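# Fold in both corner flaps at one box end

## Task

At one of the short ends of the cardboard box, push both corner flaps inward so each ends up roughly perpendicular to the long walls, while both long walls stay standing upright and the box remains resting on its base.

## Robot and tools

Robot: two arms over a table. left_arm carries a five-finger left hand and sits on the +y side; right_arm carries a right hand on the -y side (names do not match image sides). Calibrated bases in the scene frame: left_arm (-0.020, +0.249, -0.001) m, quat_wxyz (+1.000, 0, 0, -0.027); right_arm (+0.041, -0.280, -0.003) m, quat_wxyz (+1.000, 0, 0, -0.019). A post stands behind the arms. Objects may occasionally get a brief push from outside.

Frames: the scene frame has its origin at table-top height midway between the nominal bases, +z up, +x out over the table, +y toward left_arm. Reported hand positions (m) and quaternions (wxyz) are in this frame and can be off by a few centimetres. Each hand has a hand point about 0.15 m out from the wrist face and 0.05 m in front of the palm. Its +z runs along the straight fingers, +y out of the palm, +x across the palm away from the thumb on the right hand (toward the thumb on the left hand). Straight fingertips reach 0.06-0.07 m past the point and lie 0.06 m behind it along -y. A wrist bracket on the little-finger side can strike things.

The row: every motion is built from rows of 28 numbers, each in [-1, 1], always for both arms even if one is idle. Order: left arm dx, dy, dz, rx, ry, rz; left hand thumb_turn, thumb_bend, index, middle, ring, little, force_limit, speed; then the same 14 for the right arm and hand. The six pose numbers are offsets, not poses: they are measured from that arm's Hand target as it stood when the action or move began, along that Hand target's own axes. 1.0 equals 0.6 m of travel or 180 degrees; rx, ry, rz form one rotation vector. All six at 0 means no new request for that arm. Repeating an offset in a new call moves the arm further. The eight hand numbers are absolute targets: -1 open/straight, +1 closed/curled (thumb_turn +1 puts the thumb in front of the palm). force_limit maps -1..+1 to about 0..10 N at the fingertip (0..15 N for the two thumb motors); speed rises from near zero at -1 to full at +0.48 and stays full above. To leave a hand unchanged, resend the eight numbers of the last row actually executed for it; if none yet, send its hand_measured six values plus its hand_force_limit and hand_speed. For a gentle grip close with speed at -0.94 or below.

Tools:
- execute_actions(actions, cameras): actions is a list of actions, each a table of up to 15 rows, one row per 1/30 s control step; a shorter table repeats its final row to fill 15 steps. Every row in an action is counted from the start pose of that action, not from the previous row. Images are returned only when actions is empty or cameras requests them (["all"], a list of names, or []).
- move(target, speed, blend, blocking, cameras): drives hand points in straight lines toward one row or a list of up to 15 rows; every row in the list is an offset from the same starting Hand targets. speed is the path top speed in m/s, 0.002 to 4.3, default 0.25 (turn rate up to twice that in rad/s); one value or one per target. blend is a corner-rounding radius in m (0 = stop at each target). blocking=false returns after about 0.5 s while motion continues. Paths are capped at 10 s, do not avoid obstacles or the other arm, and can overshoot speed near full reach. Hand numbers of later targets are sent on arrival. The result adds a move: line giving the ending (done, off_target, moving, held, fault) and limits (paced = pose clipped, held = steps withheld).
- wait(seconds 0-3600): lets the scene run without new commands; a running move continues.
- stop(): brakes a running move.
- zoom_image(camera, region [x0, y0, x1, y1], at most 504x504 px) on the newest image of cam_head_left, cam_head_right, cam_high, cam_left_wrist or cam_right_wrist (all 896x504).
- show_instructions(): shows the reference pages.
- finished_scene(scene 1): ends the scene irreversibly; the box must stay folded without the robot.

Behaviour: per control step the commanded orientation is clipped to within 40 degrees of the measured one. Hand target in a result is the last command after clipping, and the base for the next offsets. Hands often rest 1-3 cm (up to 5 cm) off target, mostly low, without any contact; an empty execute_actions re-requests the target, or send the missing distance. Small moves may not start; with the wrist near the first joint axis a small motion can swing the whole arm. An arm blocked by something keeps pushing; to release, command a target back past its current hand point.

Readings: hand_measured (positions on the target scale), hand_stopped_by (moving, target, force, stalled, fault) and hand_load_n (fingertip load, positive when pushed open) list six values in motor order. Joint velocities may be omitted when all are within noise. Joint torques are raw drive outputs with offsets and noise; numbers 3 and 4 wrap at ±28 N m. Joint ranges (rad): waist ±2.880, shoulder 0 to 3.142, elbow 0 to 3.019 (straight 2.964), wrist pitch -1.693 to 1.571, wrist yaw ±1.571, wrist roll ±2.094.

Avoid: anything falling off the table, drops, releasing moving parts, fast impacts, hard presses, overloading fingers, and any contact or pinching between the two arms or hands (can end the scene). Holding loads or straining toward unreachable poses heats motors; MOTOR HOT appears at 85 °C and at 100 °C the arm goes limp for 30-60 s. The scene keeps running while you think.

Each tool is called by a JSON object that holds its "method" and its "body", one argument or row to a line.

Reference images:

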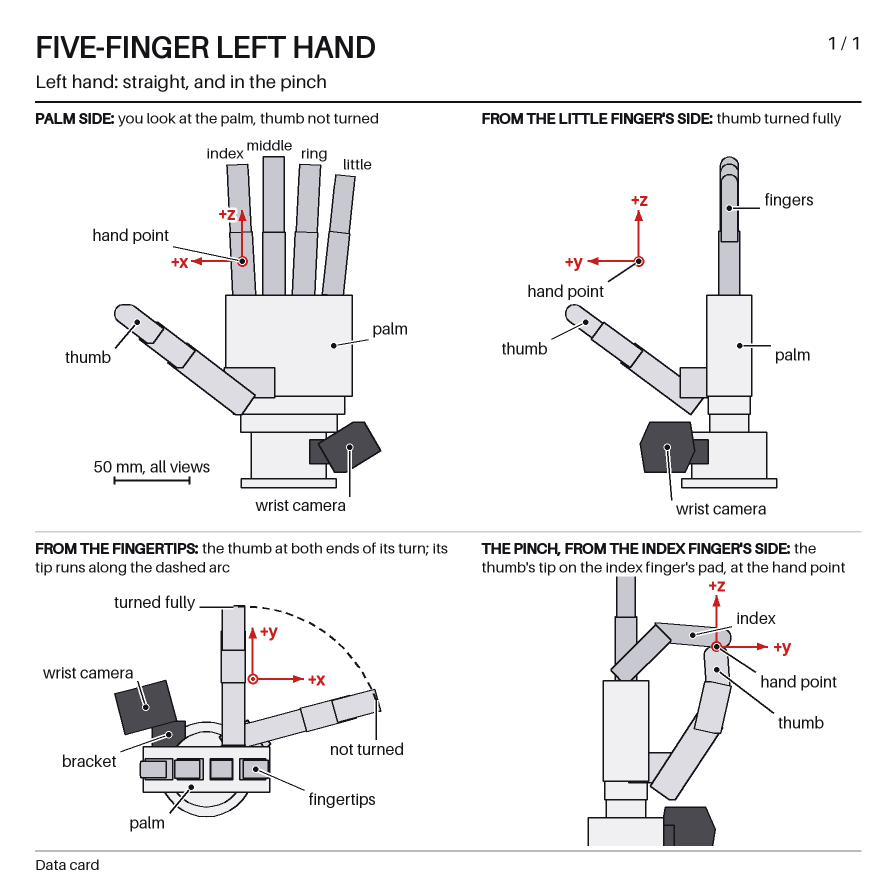

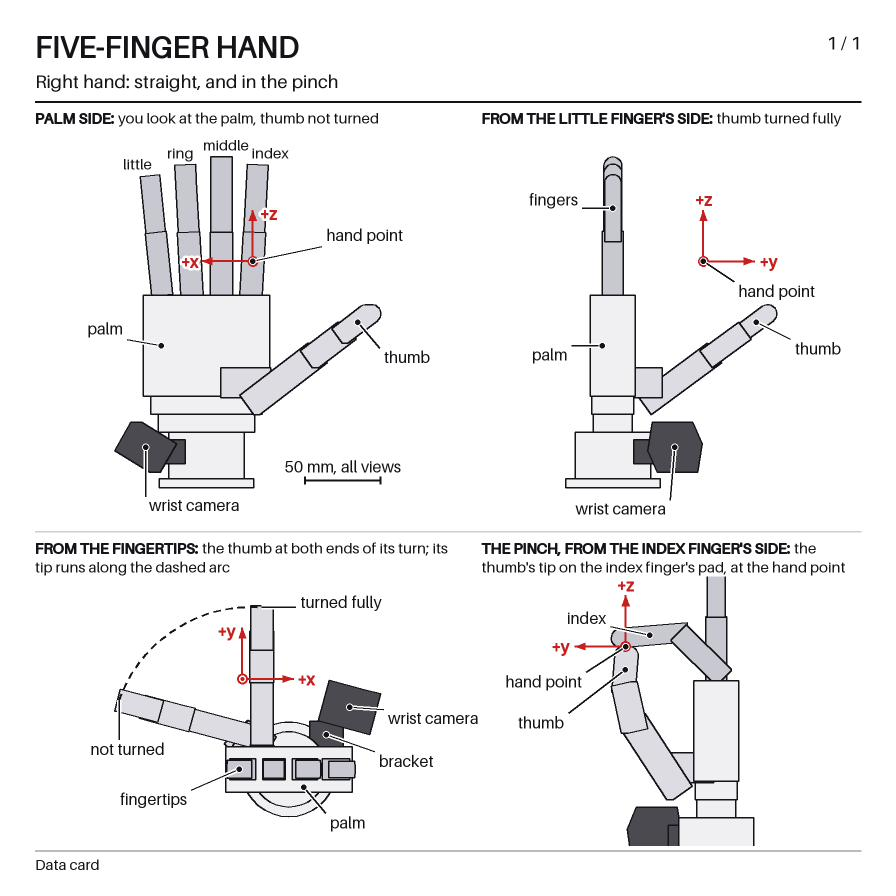

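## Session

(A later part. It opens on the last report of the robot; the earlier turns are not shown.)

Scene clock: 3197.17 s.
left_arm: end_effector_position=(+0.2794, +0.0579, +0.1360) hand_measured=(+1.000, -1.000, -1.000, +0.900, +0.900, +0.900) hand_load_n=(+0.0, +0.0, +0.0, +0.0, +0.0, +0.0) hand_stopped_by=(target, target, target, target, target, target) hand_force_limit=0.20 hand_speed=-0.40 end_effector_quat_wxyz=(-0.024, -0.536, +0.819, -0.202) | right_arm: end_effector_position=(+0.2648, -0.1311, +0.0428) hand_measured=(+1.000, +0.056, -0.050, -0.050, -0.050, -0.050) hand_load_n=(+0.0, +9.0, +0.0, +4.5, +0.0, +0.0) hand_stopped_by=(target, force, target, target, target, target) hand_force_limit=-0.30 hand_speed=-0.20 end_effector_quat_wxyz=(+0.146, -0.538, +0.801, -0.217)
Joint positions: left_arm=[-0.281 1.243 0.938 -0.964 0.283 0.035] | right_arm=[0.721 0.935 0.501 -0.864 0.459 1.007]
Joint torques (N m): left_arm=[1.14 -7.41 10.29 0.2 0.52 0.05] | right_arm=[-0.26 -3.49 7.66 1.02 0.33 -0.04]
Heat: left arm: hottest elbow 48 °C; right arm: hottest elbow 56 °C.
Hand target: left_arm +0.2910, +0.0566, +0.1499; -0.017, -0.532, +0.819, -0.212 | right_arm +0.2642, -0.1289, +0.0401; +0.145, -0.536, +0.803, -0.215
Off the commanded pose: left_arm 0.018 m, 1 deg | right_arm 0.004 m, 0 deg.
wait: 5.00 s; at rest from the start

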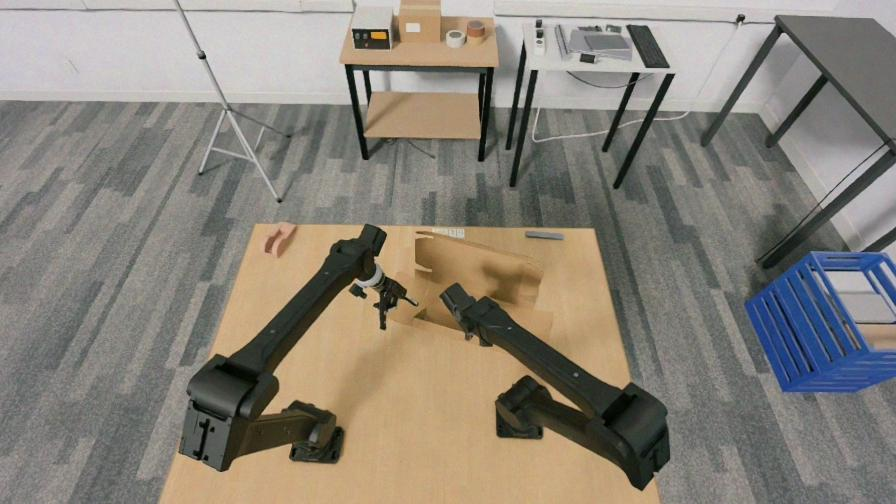

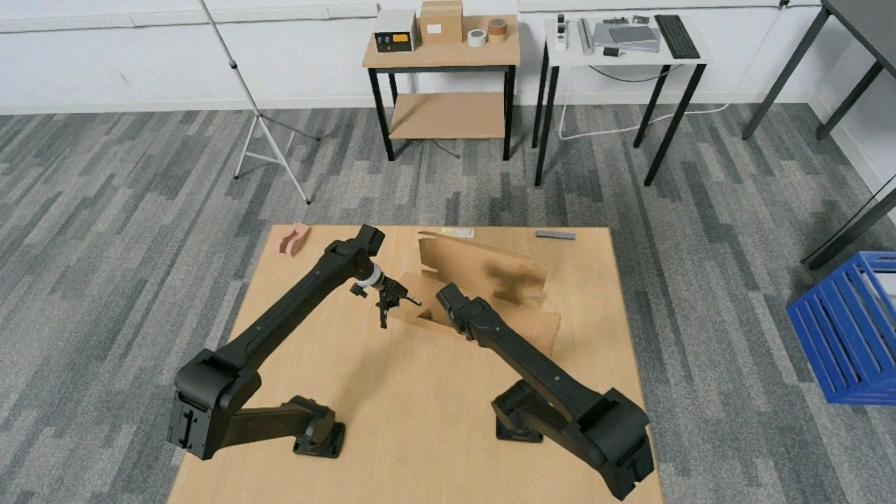

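{"method": "wait", "body": {
  "seconds": 1,
  "cameras": ["cam_head_left","cam_head_right"]
}}

{"method": "zoom_image", "body": {
  "camera": "cam_head_right",
  "region": [390, 270, 460, 340]
}}

{"method": "zoom_image", "body": {
  "camera": "cam_head_left",
  "region": [390, 270, 460, 340]
}}

Scene clock: 3221.30 s.
left_arm: end_effector_position=(+0.2794, +0.0579, +0.1360) hand_measured=(+1.000, -1.000, -1.000, +0.900, +0.900, +0.900) hand_load_n=(+0.0, +0.0, +0.0, +0.0, +0.0, +0.0) hand_stopped_by=(target, target, target, target, target, target) hand_force_limit=0.20 hand_speed=-0.40 end_effector_quat_wxyz=(-0.024, -0.536, +0.819, -0.202) | right_arm: end_effector_position=(+0.2648, -0.1311, +0.0428) hand_measured=(+1.000, +0.056, -0.050, -0.050, -0.050, -0.050) hand_load_n=(+0.0, +9.0, +0.0, +4.5, +0.0, +0.0) hand_stopped_by=(target, force, target, target, target, target) hand_force_limit=-0.30 hand_speed=-0.20 end_effector_quat_wxyz=(+0.146, -0.538, +0.801, -0.217)
Joint positions: left_arm=[-0.281 1.243 0.938 -0.964 0.283 0.035] | right_arm=[0.721 0.935 0.501 -0.864 0.459 1.007]
Joint torques (N m): left_arm=[1.08 -7.71 10.3 0.18 0.54 0.08] | right_arm=[-0.03 -3.43 7.73 1.06 0.39 -0.03]
Heat: left arm: hottest elbow 49 °C; right arm: hottest elbow 56 °C.
Hand target: left_arm +0.2910, +0.0566, +0.1499; -0.017, -0.532, +0.819, -0.212 | right_arm +0.2642, -0.1289, +0.0401; +0.145, -0.536, +0.803, -0.215
Off the commanded pose: left_arm 0.018 m, 1 deg | right_arm 0.004 m, 0 deg.
wait: 1.00 s; at rest from the start

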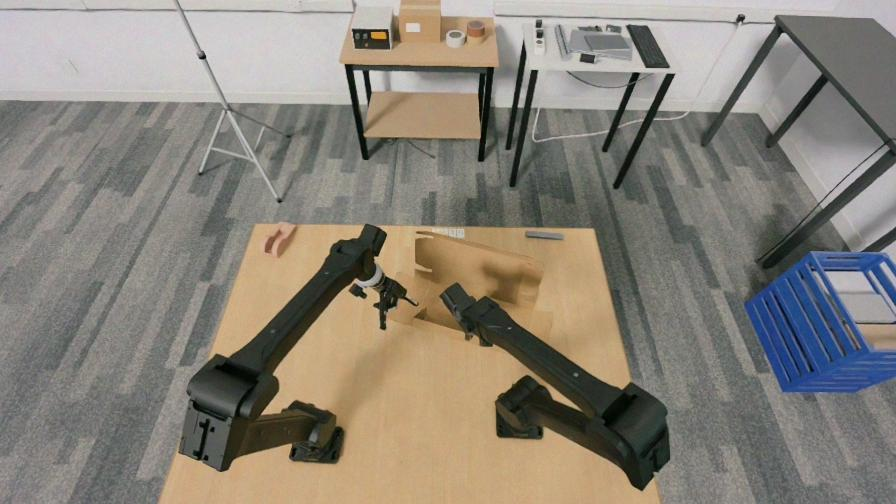

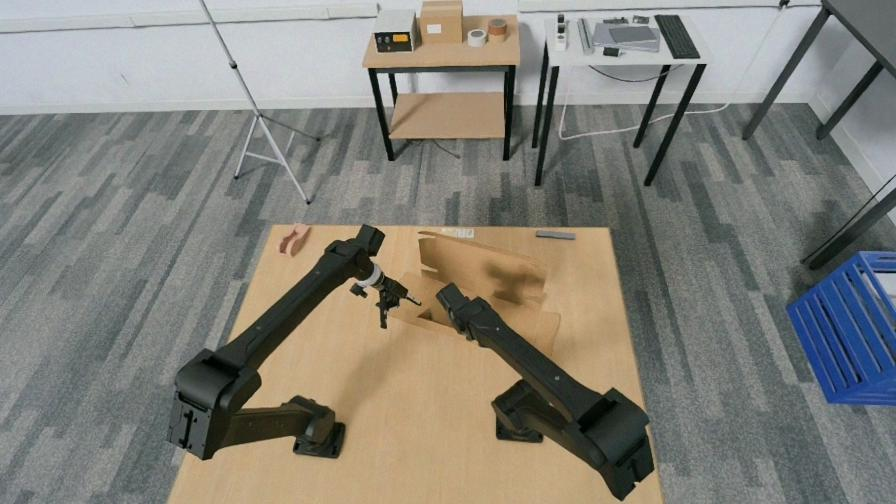

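Scaled by 7.200.

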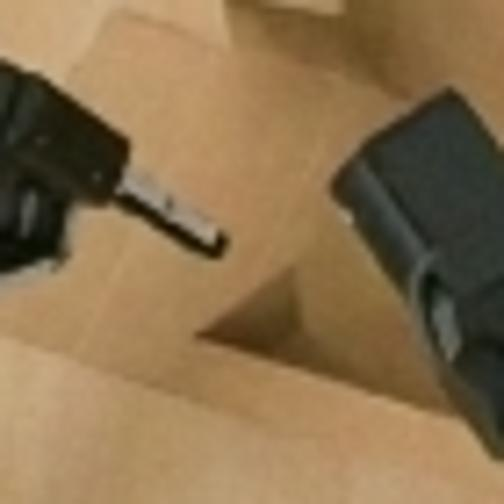

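Scaled by 7.200.

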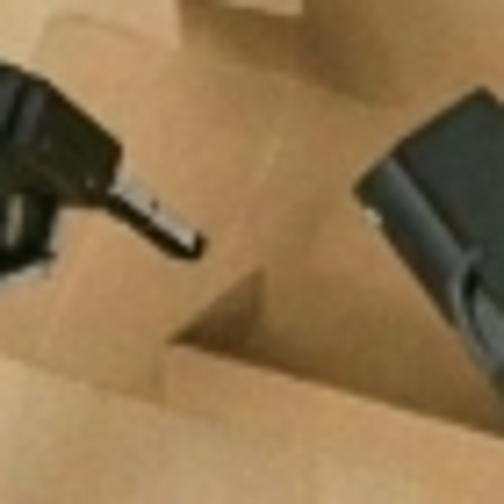

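{"method": "move", "body": {
  "target": [
    [0,0,0,0,0,0,1,-1,-1,0.9,0.9,0.9,0.2,-0.4,0,0,0,0,0,0,1,-0.6,-0.1,-0.1,-0.1,-0.1,-0.3,-0.4],
    [0,0,0,0,0,0,1,-1,-1,0.9,0.9,0.9,0.2,-0.4,0,-0.0917,-0.1588,0,0,0,1,-0.6,-0.1,-0.1,-0.1,-0.1,-0.3,-0.4]
  ],
  "speed": 0.15,
  "cameras": ["cam_head_left","cam_head_right","cam_right_wrist"]
}}

{"method": "zoom_image", "body": {
  "camera": "cam_head_left",
  "region": [380, 250, 480, 350]
}}

Scene clock: 3242.80 s.
left_arm: end_effector_position=(+0.2794, +0.0579, +0.1360) hand_measured=(+1.000, -1.000, -1.000, +0.900, +0.900, +0.900) hand_load_n=(+0.0, +0.0, +0.0, +0.0, +0.0, +0.0) hand_stopped_by=(target, target, target, target, target, target) hand_force_limit=0.20 hand_speed=-0.40 end_effector_quat_wxyz=(-0.024, -0.536, +0.819, -0.202) | right_arm: end_effector_position=(+0.2562, -0.1377, +0.1313) hand_measured=(+1.000, -0.600, -0.100, -0.100, -0.100, -0.100) hand_load_n=(+0.0, +0.0, +0.0, +0.0, +0.0, +0.0) hand_stopped_by=(target, target, target, target, target, target) hand_force_limit=-0.30 hand_speed=-0.40 end_effector_quat_wxyz=(+0.125, -0.543, +0.801, -0.218)
Joint positions: left_arm=[-0.281 1.243 0.938 -0.964 0.283 0.035] | right_arm=[0.721 0.843 0.706 -1.205 0.458 1.01]
Joint torques (N m): left_arm=[1.32 -7.59 10.28 0.14 0.53 0.09] | right_arm=[-0.44 -3.78 11.67 0.46 0.36 -0.07]
Heat: left arm: hottest elbow 51 °C; right arm: hottest elbow 56 °C.
Hand target: left_arm +0.2910, +0.0566, +0.1499; -0.017, -0.532, +0.819, -0.212 | right_arm +0.2640, -0.1290, +0.1501; +0.144, -0.537, +0.803, -0.215
Off the commanded pose: left_arm 0.018 m, 1 deg | right_arm 0.022 m, 2 deg.
move: off_target (right_arm)

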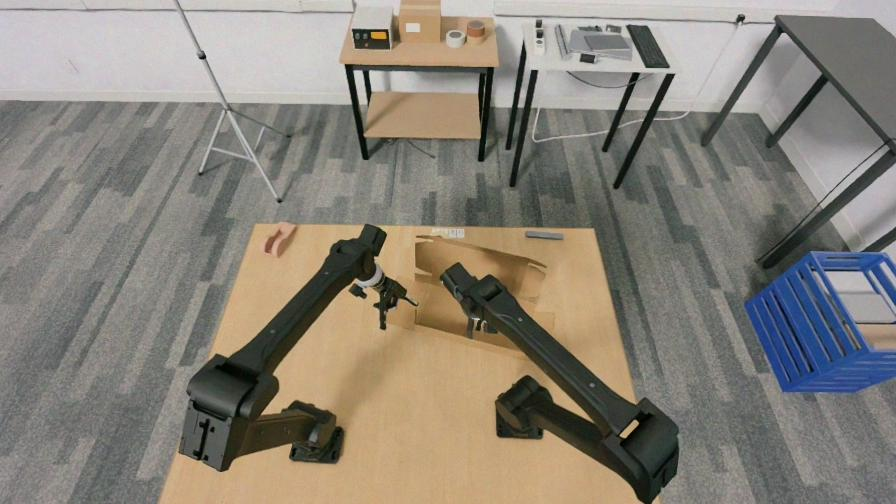

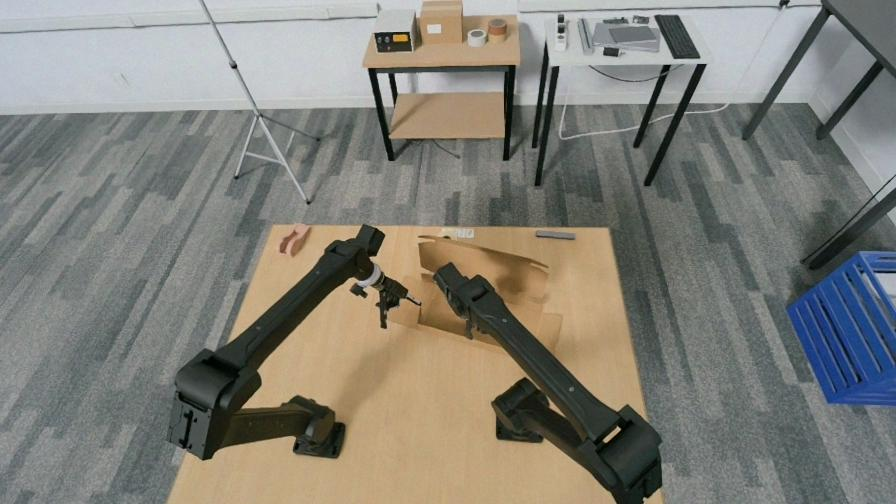

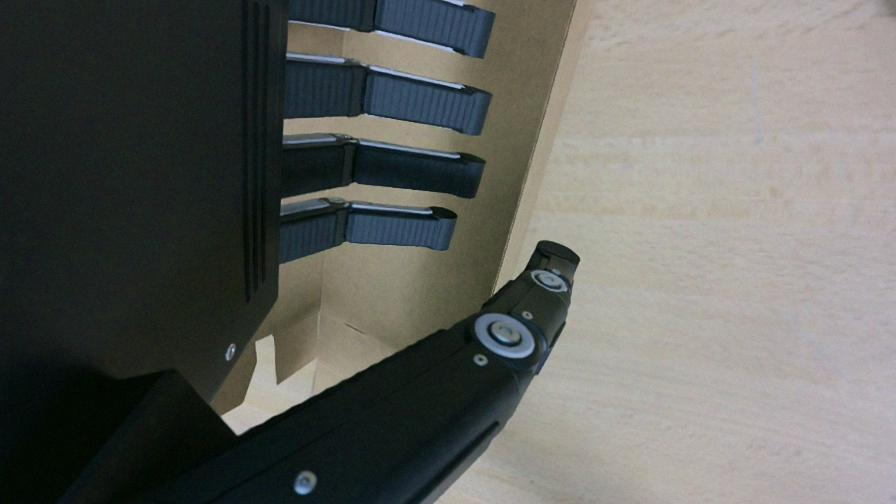

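Scaled by 5.040.

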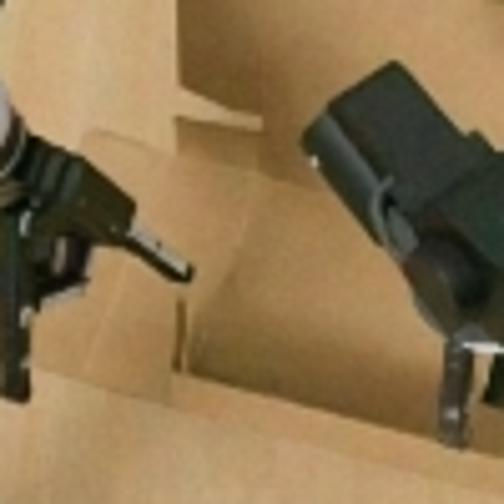

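{"method": "move", "body": {
  "target": [
    [0,0,0,0,0,0,1,-1,-1,0.9,0.9,0.9,0.2,-0.4,0.0014,0.1002,0.1538,0,0,0,1,-0.6,-0.1,-0.1,-0.1,-0.1,-0.3,-0.4],
    [0,0,0,0,0,0,1,-1,-1,0.9,0.9,0.9,0.2,-0.4,0.0014,0.1002,0.1538,0,0,0,1,0.15,-0.05,-0.05,-0.05,-0.05,-0.3,-0.3]
  ],
  "speed": 0.15,
  "cameras": ["cam_head_left","cam_head_right","cam_right_wrist"]
}}

{"method": "zoom_image", "body": {
  "camera": "cam_head_left",
  "region": [380, 250, 480, 350]
}}

Scene clock: 3297.07 s.
left_arm: end_effector_position=(+0.2794, +0.0579, +0.1360) hand_measured=(+1.000, -1.000, -1.000, +0.900, +0.900, +0.900) hand_load_n=(+0.0, +0.0, +0.0, +0.0, +0.0, +0.0) hand_stopped_by=(target, target, target, target, target, target) hand_force_limit=0.20 hand_speed=-0.40 end_effector_quat_wxyz=(-0.024, -0.536, +0.819, -0.202) | right_arm: end_effector_position=(+0.2601, -0.1295, +0.0444) hand_measured=(+1.000, +0.024, -0.050, -0.050, -0.050, -0.050) hand_load_n=(+0.5, +5.5, +0.0, +1.5, +0.0, +0.0) hand_stopped_by=(target, force, target, target, target, target) hand_force_limit=-0.30 hand_speed=-0.30 end_effector_quat_wxyz=(+0.146, -0.536, +0.803, -0.216)
Joint positions: left_arm=[-0.281 1.243 0.938 -0.964 0.283 0.035] | right_arm=[0.74 0.924 0.501 -0.885 0.464 1.034]
Joint torques (N m): left_arm=[1.2 -7.82 10.28 0.16 0.56 0.1] | right_arm=[-0.03 -2.9 7.3 1.21 0.38 -0.08]
Heat: left arm: hottest elbow 53 °C; right arm: hottest elbow 70 °C.
Hand target: left_arm +0.2910, +0.0566, +0.1499; -0.017, -0.532, +0.819, -0.212 | right_arm +0.2584, -0.1274, +0.0402; +0.144, -0.536, +0.803, -0.215
Off the commanded pose: left_arm 0.018 m, 1 deg | right_arm 0.005 m, 0 deg.
move: done

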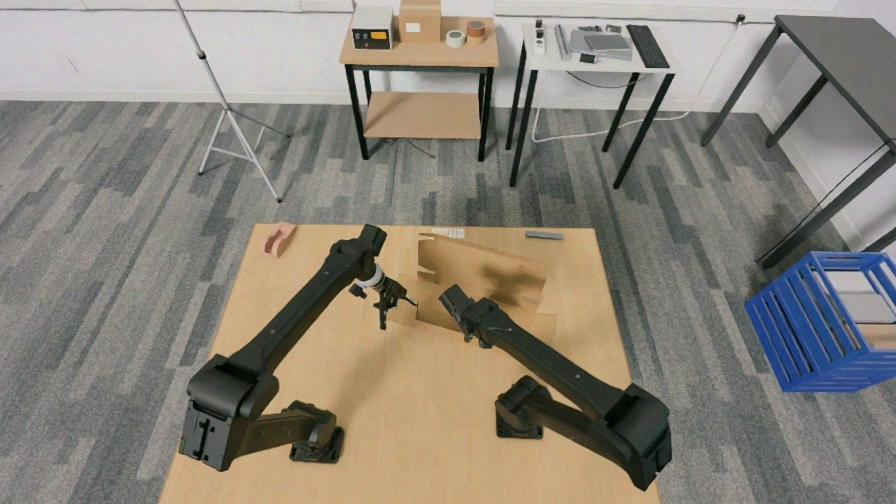

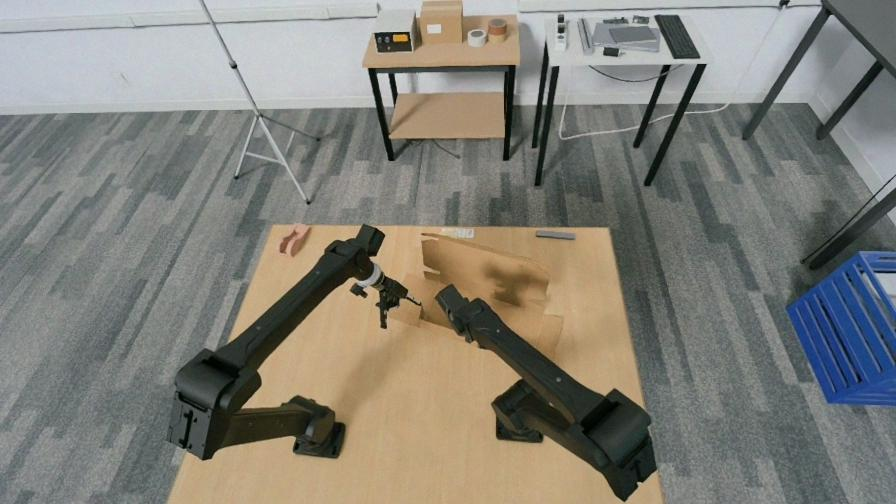

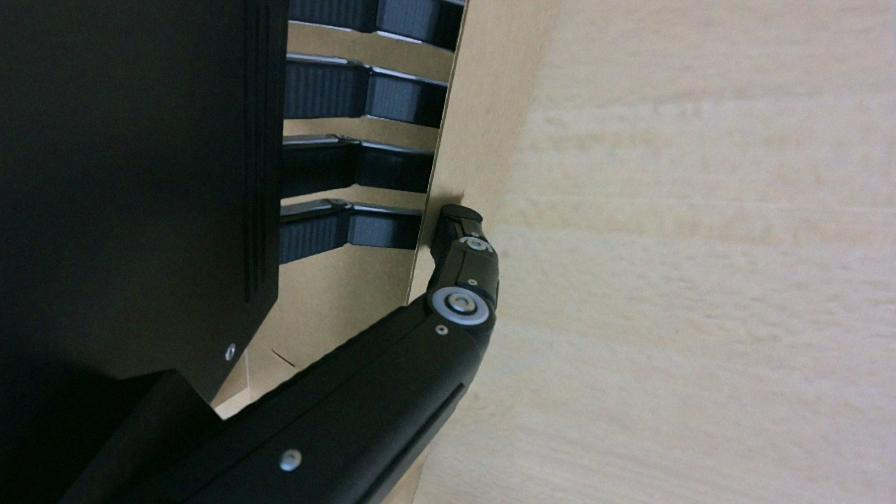

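Scaled by 5.040.

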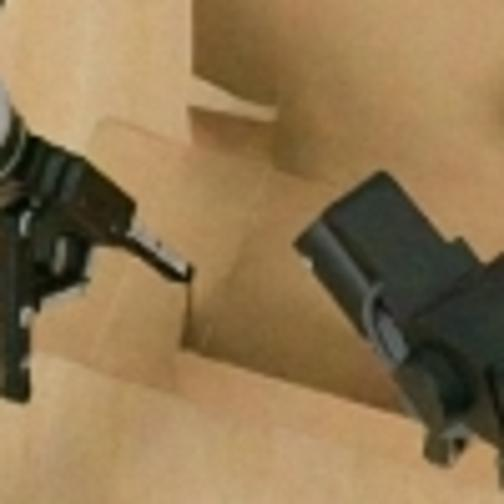

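{"method": "move", "body": {
  "target": [-0.0515,-0.1017,0.0497,0,0,0,1,-1,0.0,0.9,0.9,0.9,0.2,-0.4,0,0,0,0,0,0,1,0.15,-0.05,-0.05,-0.05,-0.05,-0.3,-0.3],
  "speed": 0.15,
  "cameras": ["cam_head_left","cam_head_right","cam_left_wrist","cam_high"]
}}

{"method": "zoom_image", "body": {
  "camera": "cam_head_left",
  "region": [380, 250, 480, 350]
}}

Scene clock: 3336.53 s.
left_arm: end_effector_position=(+0.3441, +0.0541, +0.1250) hand_measured=(+1.000, -1.000, +0.000, +0.900, +0.900, +0.900) hand_load_n=(+0.0, +0.0, +0.5, +0.0, +0.0, +0.5) hand_stopped_by=(target, target, target, target, target, target) hand_force_limit=0.20 hand_speed=-0.40 end_effector_quat_wxyz=(-0.030, -0.538, +0.820, -0.196) | right_arm: end_effector_position=(+0.2601, -0.1295, +0.0444) hand_measured=(+1.000, +0.024, -0.050, -0.050, -0.050, -0.050) hand_load_n=(+0.5, +5.0, +0.0, +1.5, +0.0, +0.0) hand_stopped_by=(target, force, target, target, target, target) hand_force_limit=-0.30 hand_speed=-0.30 end_effector_quat_wxyz=(+0.146, -0.536, +0.803, -0.216)
Joint positions: left_arm=[-0.238 1.434 1.089 -0.954 0.296 0.078] | right_arm=[0.74 0.924 0.501 -0.885 0.464 1.034]
Joint torques (N m): left_arm=[1.44 -9.41 10.29 1.05 0.55 0.06] | right_arm=[-0.09 -2.96 7.34 1.26 0.38 -0.03]
Heat: left arm: hottest elbow 54 °C; right arm: hottest elbow 62 °C.
Hand target: left_arm +0.3640, +0.0515, +0.1350; -0.017, -0.532, +0.819, -0.212 | right_arm +0.2584, -0.1274, +0.0402; +0.144, -0.536, +0.803, -0.215
Off the commanded pose: left_arm 0.022 m, 2 deg | right_arm 0.005 m, 0 deg.
move: off_target (left_arm)
Images, in order (width x height): cam_head_left 896x504, cam_head_right 896x504, cam_high 896x504, cam_left_wrist 896x504.

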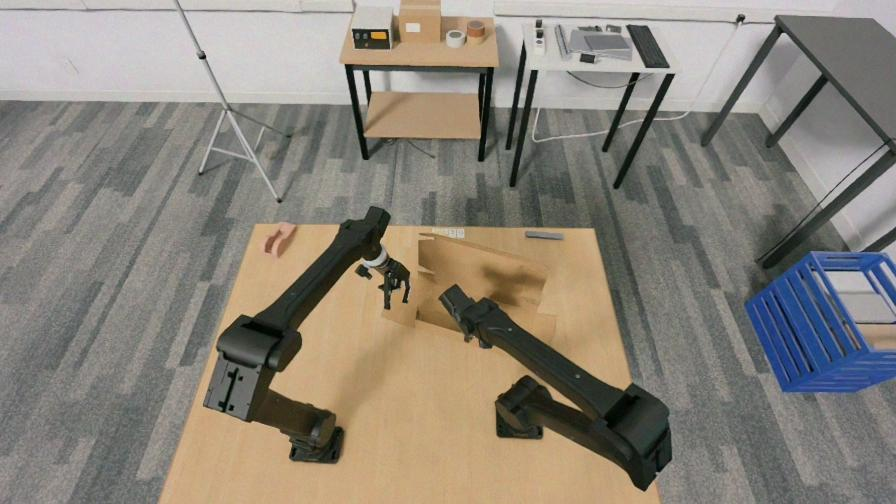

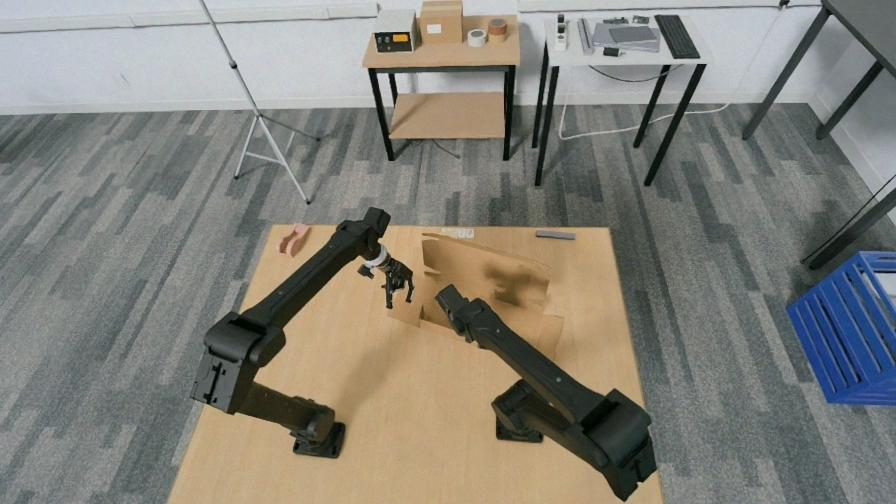

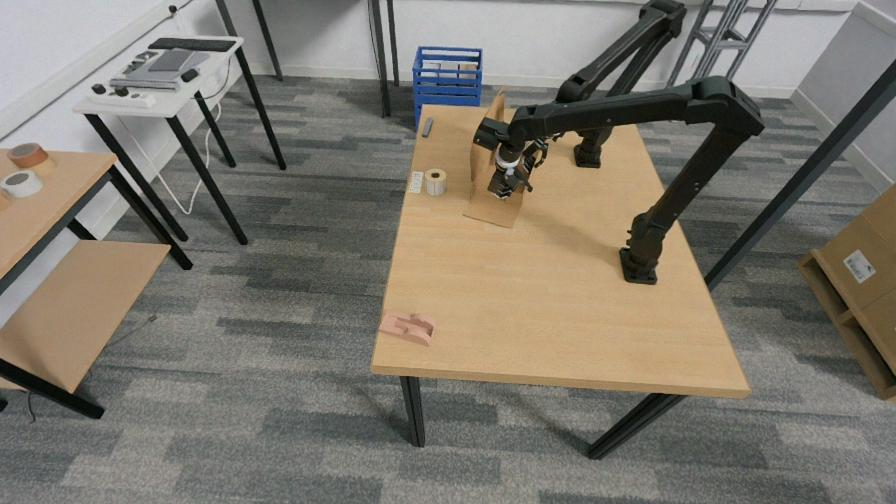

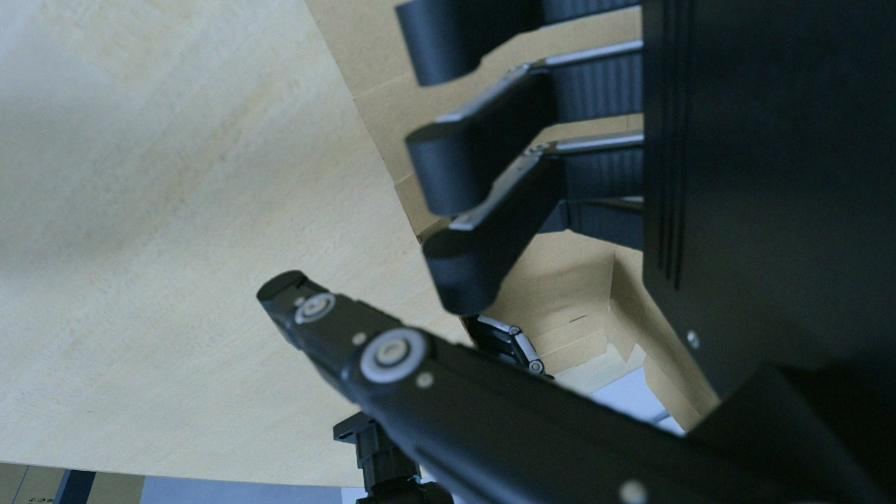

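Scaled by 5.040.

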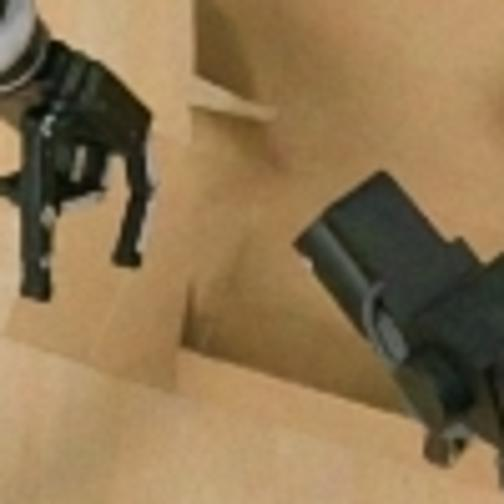

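{"method": "move", "body": {
  "target": [-0.0388,0.0353,0.1358,0,0,0,1,-1,0.0,0.9,0.9,0.9,0.2,-0.4,0,0,0,0,0,0,1,0.15,-0.05,-0.05,-0.05,-0.05,-0.3,-0.3],
  "speed": 0.12,
  "cameras": ["cam_head_left","cam_head_right"]
}}

{"method": "zoom_image", "body": {
  "camera": "cam_head_left",
  "region": [380, 270, 450, 340]
}}

{"method": "zoom_image", "body": {
  "camera": "cam_head_right",
  "region": [380, 270, 450, 340]
}}

Scene clock: 3354.83 s.
left_arm: end_effector_position=(+0.3685, +0.0469, +0.0535) hand_measured=(+1.000, -1.000, +0.000, +0.900, +0.900, +0.900) hand_load_n=(+0.0, +0.0, +0.0, +0.0, +0.0, +0.0) hand_stopped_by=(target, target, target, target, target, target) hand_force_limit=0.20 hand_speed=-0.40 end_effector_quat_wxyz=(-0.017, -0.534, +0.819, -0.210) | right_arm: end_effector_position=(+0.2601, -0.1295, +0.0444) hand_measured=(+1.000, +0.024, -0.050, -0.050, -0.050, -0.050) hand_load_n=(+0.5, +5.0, +0.0, +1.5, +0.0, +0.0) hand_stopped_by=(target, force, target, target, target, target) hand_force_limit=-0.30 hand_speed=-0.30 end_effector_quat_wxyz=(+0.146, -0.536, +0.803, -0.216)
Joint positions: left_arm=[-0.238 1.557 1.017 -0.721 0.296 0.079] | right_arm=[0.74 0.924 0.501 -0.885 0.464 1.034]
Joint torques (N m): left_arm=[1.38 -11.05 6.5 1.18 0.57 0.06] | right_arm=[0.44 -3.14 7.3 1.2 0.41 -0.06]
Heat: left arm: hottest elbow 56 °C; right arm: hottest elbow 60 °C.
Hand target: left_arm +0.3717, +0.0491, +0.0480; -0.017, -0.533, +0.819, -0.212 | right_arm +0.2584, -0.1274, +0.0402; +0.144, -0.536, +0.803, -0.215
Off the commanded pose: left_arm 0.007 m, 0 deg | right_arm 0.005 m, 0 deg.
move: done

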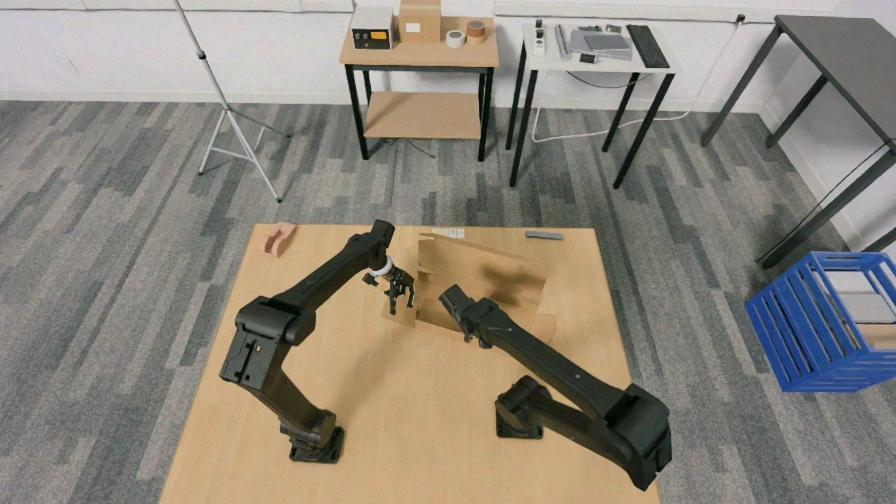

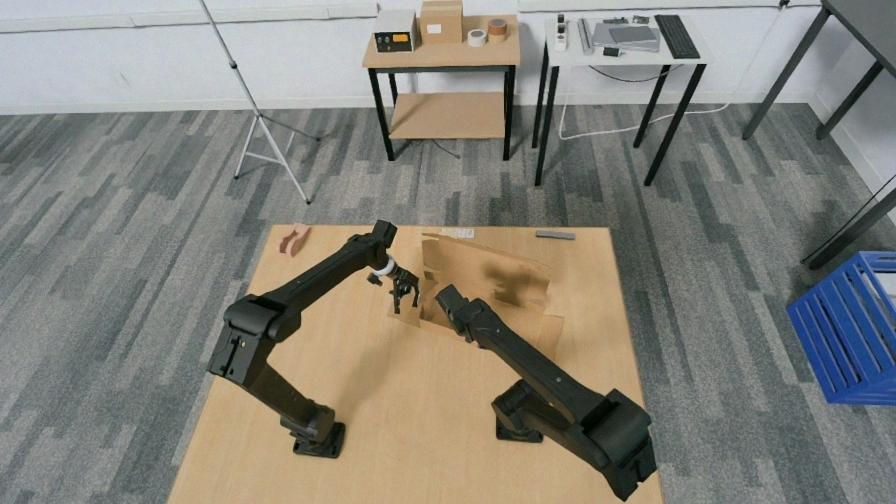

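Scaled by 7.200.

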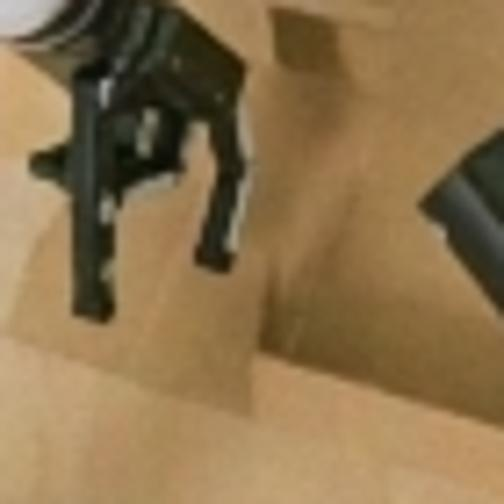

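Scaled by 7.200.

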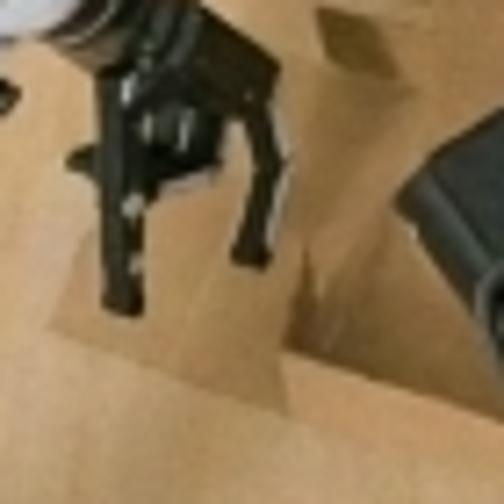

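{"method": "move", "body": {
  "target": [
    [0.0732,-0.0048,0.0227,0,0,0,1,-1,0.0,0.9,0.9,0.9,0.2,-0.4,0,0,0,0,0,0,1,0.15,-0.05,-0.05,-0.05,-0.05,-0.3,-0.3],
    [0.1073,0.0,0.0307,0,0,0,1,-1,0.0,0.9,0.9,0.9,0.2,-0.4,0,0,0,0,0,0,1,0.15,-0.05,-0.05,-0.05,-0.05,-0.3,-0.3]
  ],
  "speed": 0.1,
  "blend": 0.008,
  "cameras": ["cam_head_left","cam_head_right"]
}}

{"method": "zoom_image", "body": {
  "camera": "cam_head_left",
  "region": [380, 270, 450, 340]
}}

{"method": "zoom_image", "body": {
  "camera": "cam_head_right",
  "region": [380, 270, 450, 340]
}}

Scene clock: 3384.07 s.
left_arm: end_effector_position=(+0.3512, -0.0071, +0.0518) hand_measured=(+1.000, -1.000, +0.000, +0.900, +0.900, +0.900) hand_load_n=(+0.0, +0.0, -0.5, +0.0, +0.0, +0.0) hand_stopped_by=(target, target, target, target, target, target) hand_force_limit=0.20 hand_speed=-0.40 end_effector_quat_wxyz=(-0.013, -0.532, +0.820, -0.211) | right_arm: end_effector_position=(+0.2602, -0.1298, +0.0441) hand_measured=(+1.000, +0.024, -0.050, -0.050, -0.050, -0.050) hand_load_n=(+0.0, +5.0, +0.0, +1.5, +0.0, +0.0) hand_stopped_by=(target, force, target, target, target, target) hand_force_limit=-0.30 hand_speed=-0.30 end_effector_quat_wxyz=(+0.146, -0.536, +0.803, -0.217)
Joint positions: left_arm=[-0.371 1.557 1.011 -0.673 0.248 -0.048] | right_arm=[0.74 0.925 0.501 -0.885 0.465 1.034]
Joint torques (N m): left_arm=[-0.62 -11.16 6.26 1.29 0.43 -0.15] | right_arm=[-0.15 -3.31 7.34 1.21 0.31 -0.02]
Heat: left arm: hottest elbow 51 °C; right arm: hottest elbow 59 °C.
Hand target: left_arm +0.3476, -0.0134, +0.0476; -0.017, -0.532, +0.819, -0.212 | right_arm +0.2583, -0.1274, +0.0401; +0.144, -0.536, +0.803, -0.215
Off the commanded pose: left_arm 0.008 m, 0 deg | right_arm 0.005 m, 0 deg.
move: done

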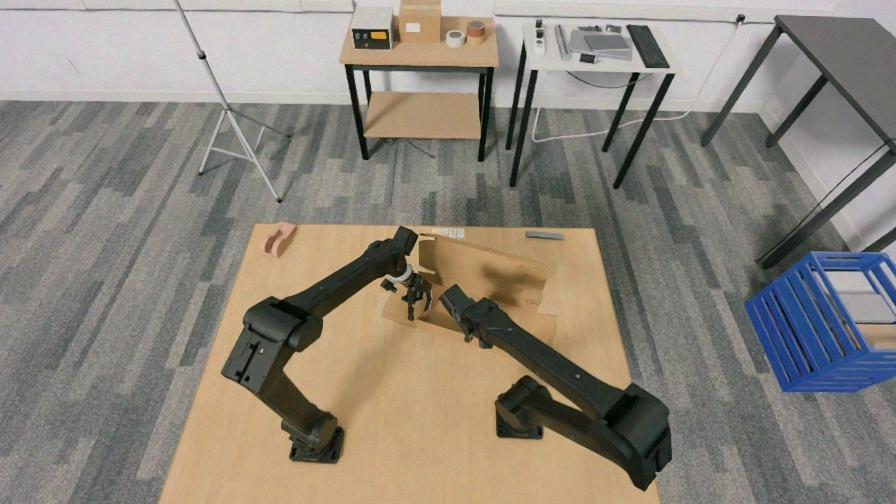

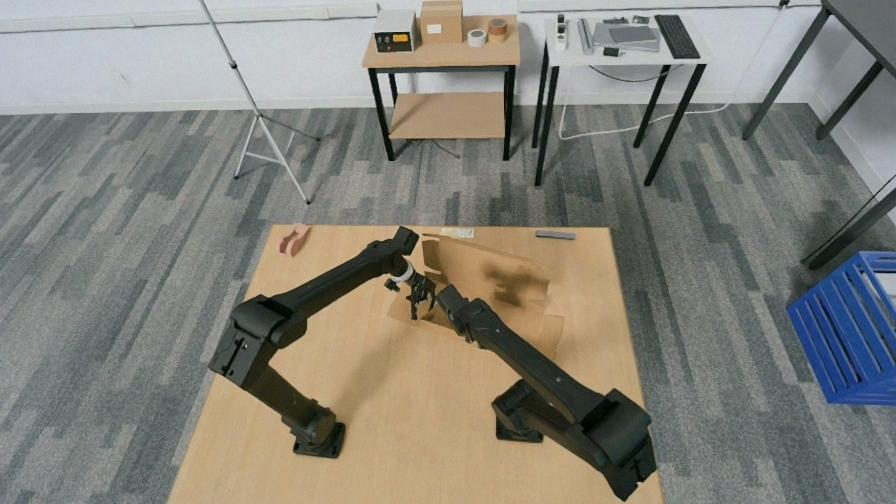

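Scaled by 7.200.

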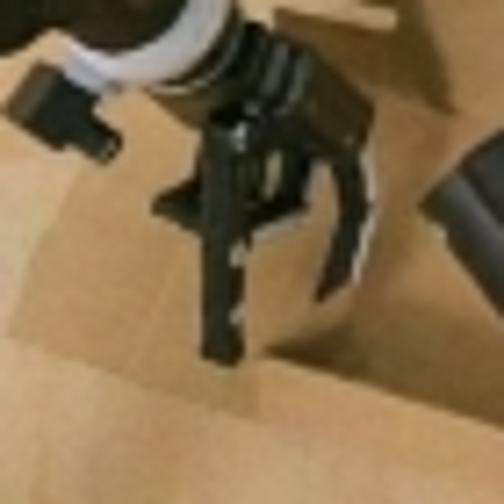

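Scaled by 7.200.

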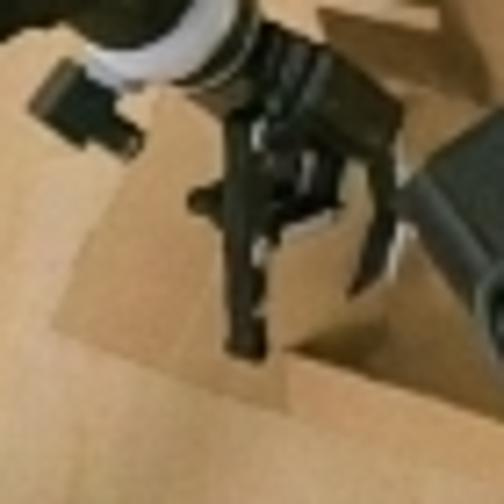

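{"method": "move", "body": {
  "target": [
    [0.0395,0.0295,0.0043,0,0,0,1,-1,0.0,0.9,0.9,0.9,0.2,-0.4,0,0,0,0,0,0,1,0.15,-0.05,-0.05,-0.05,-0.05,-0.3,-0.3],
    [0.0495,0.057,0.0025,0,0,0,1,-1,0.0,0.9,0.9,0.9,0.2,-0.4,0,0,0,0,0,0,1,0.15,-0.05,-0.05,-0.05,-0.05,-0.3,-0.3]
  ],
  "speed": 0.08,
  "blend": 0.005,
  "cameras": ["cam_head_left","cam_head_right"]
}}

{"method": "zoom_image", "body": {
  "camera": "cam_head_left",
  "region": [390, 270, 460, 340]
}}

{"method": "zoom_image", "body": {
  "camera": "cam_head_right",
  "region": [390, 270, 460, 340]
}}

Scene clock: 3411.33 s.
left_arm: end_effector_position=(+0.3173, -0.0209, +0.0478) hand_measured=(+1.000, -1.000, +0.000, +0.900, +0.900, +0.900) hand_load_n=(+0.0, +0.0, -1.0, +0.0, +0.0, +0.0) hand_stopped_by=(target, target, target, target, target, target) hand_force_limit=0.20 hand_speed=-0.40 end_effector_quat_wxyz=(-0.008, -0.536, +0.816, -0.216) | right_arm: end_effector_position=(+0.2595, -0.1307, +0.0431) hand_measured=(+1.000, +0.024, -0.050, -0.050, -0.050, -0.050) hand_load_n=(-1.0, +4.0, +0.0, +2.0, +0.5, +0.0) hand_stopped_by=(target, force, target, target, target, target) hand_force_limit=-0.30 hand_speed=-0.30 end_effector_quat_wxyz=(+0.144, -0.536, +0.803, -0.218)
Joint positions: left_arm=[-0.437 1.493 0.921 -0.619 0.217 -0.123] | right_arm=[0.74 0.925 0.498 -0.885 0.466 1.034]
Joint torques (N m): left_arm=[-0.91 -10.81 5.63 1.02 0.57 -0.17] | right_arm=[0.21 -3.49 7.46 1.1 0.31 -0.05]
Heat: left arm: hottest elbow 50 °C; right arm: hottest elbow 58 °C.
Hand target: left_arm +0.3050, -0.0279, +0.0426; -0.017, -0.533, +0.819, -0.213 | right_arm +0.2583, -0.1273, +0.0402; +0.145, -0.536, +0.803, -0.215
Off the commanded pose: left_arm 0.015 m, 1 deg | right_arm 0.005 m, 0 deg.
move: off_target (left_arm)

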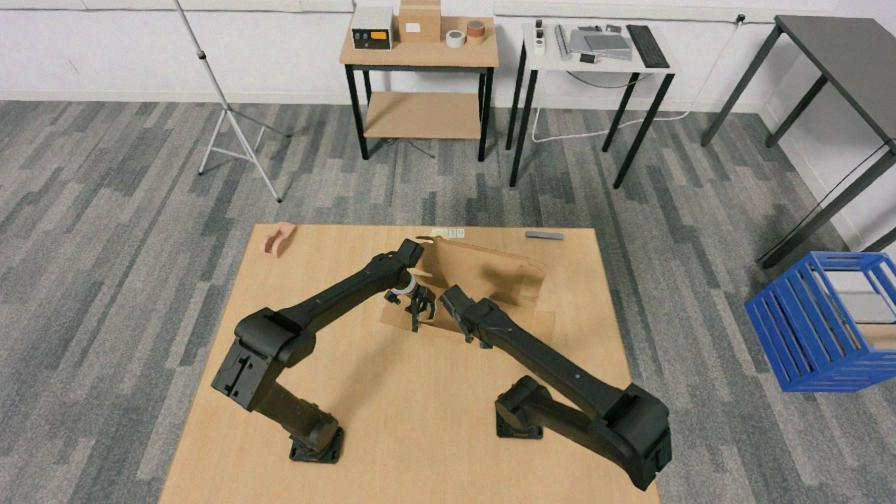

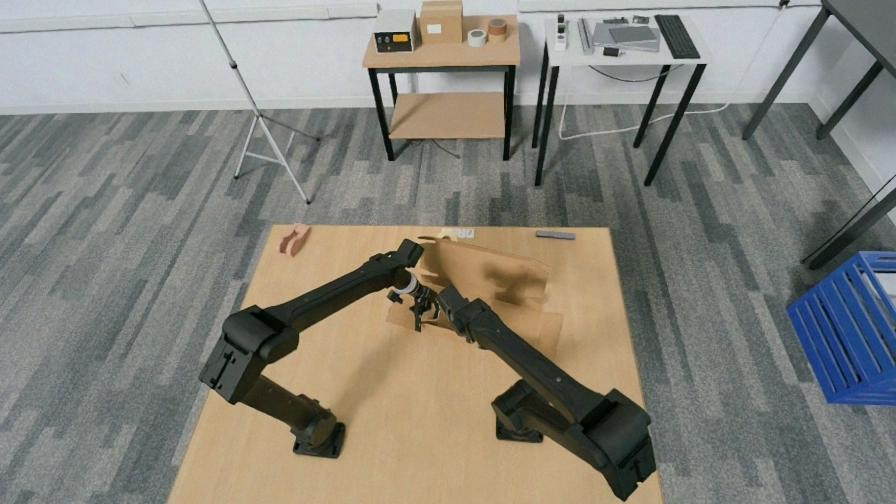

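Scaled by 7.200.

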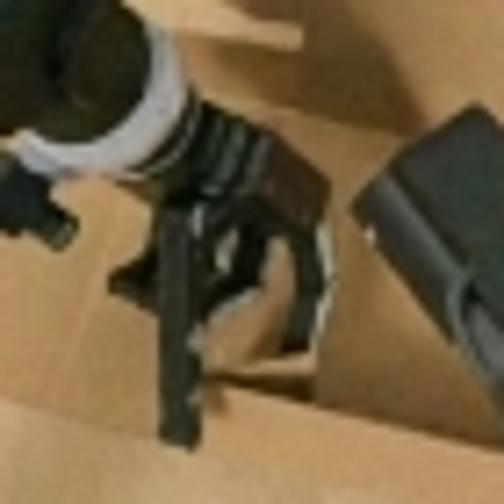

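Scaled by 7.200.

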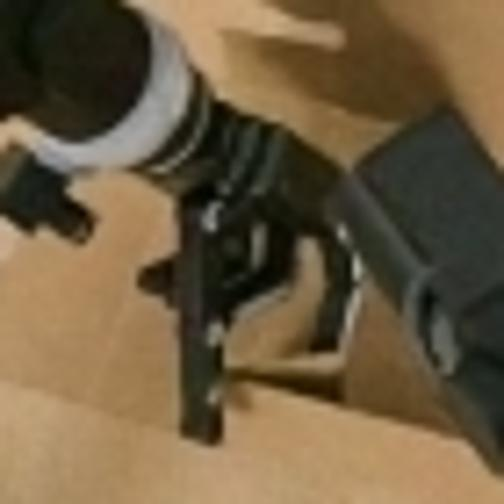

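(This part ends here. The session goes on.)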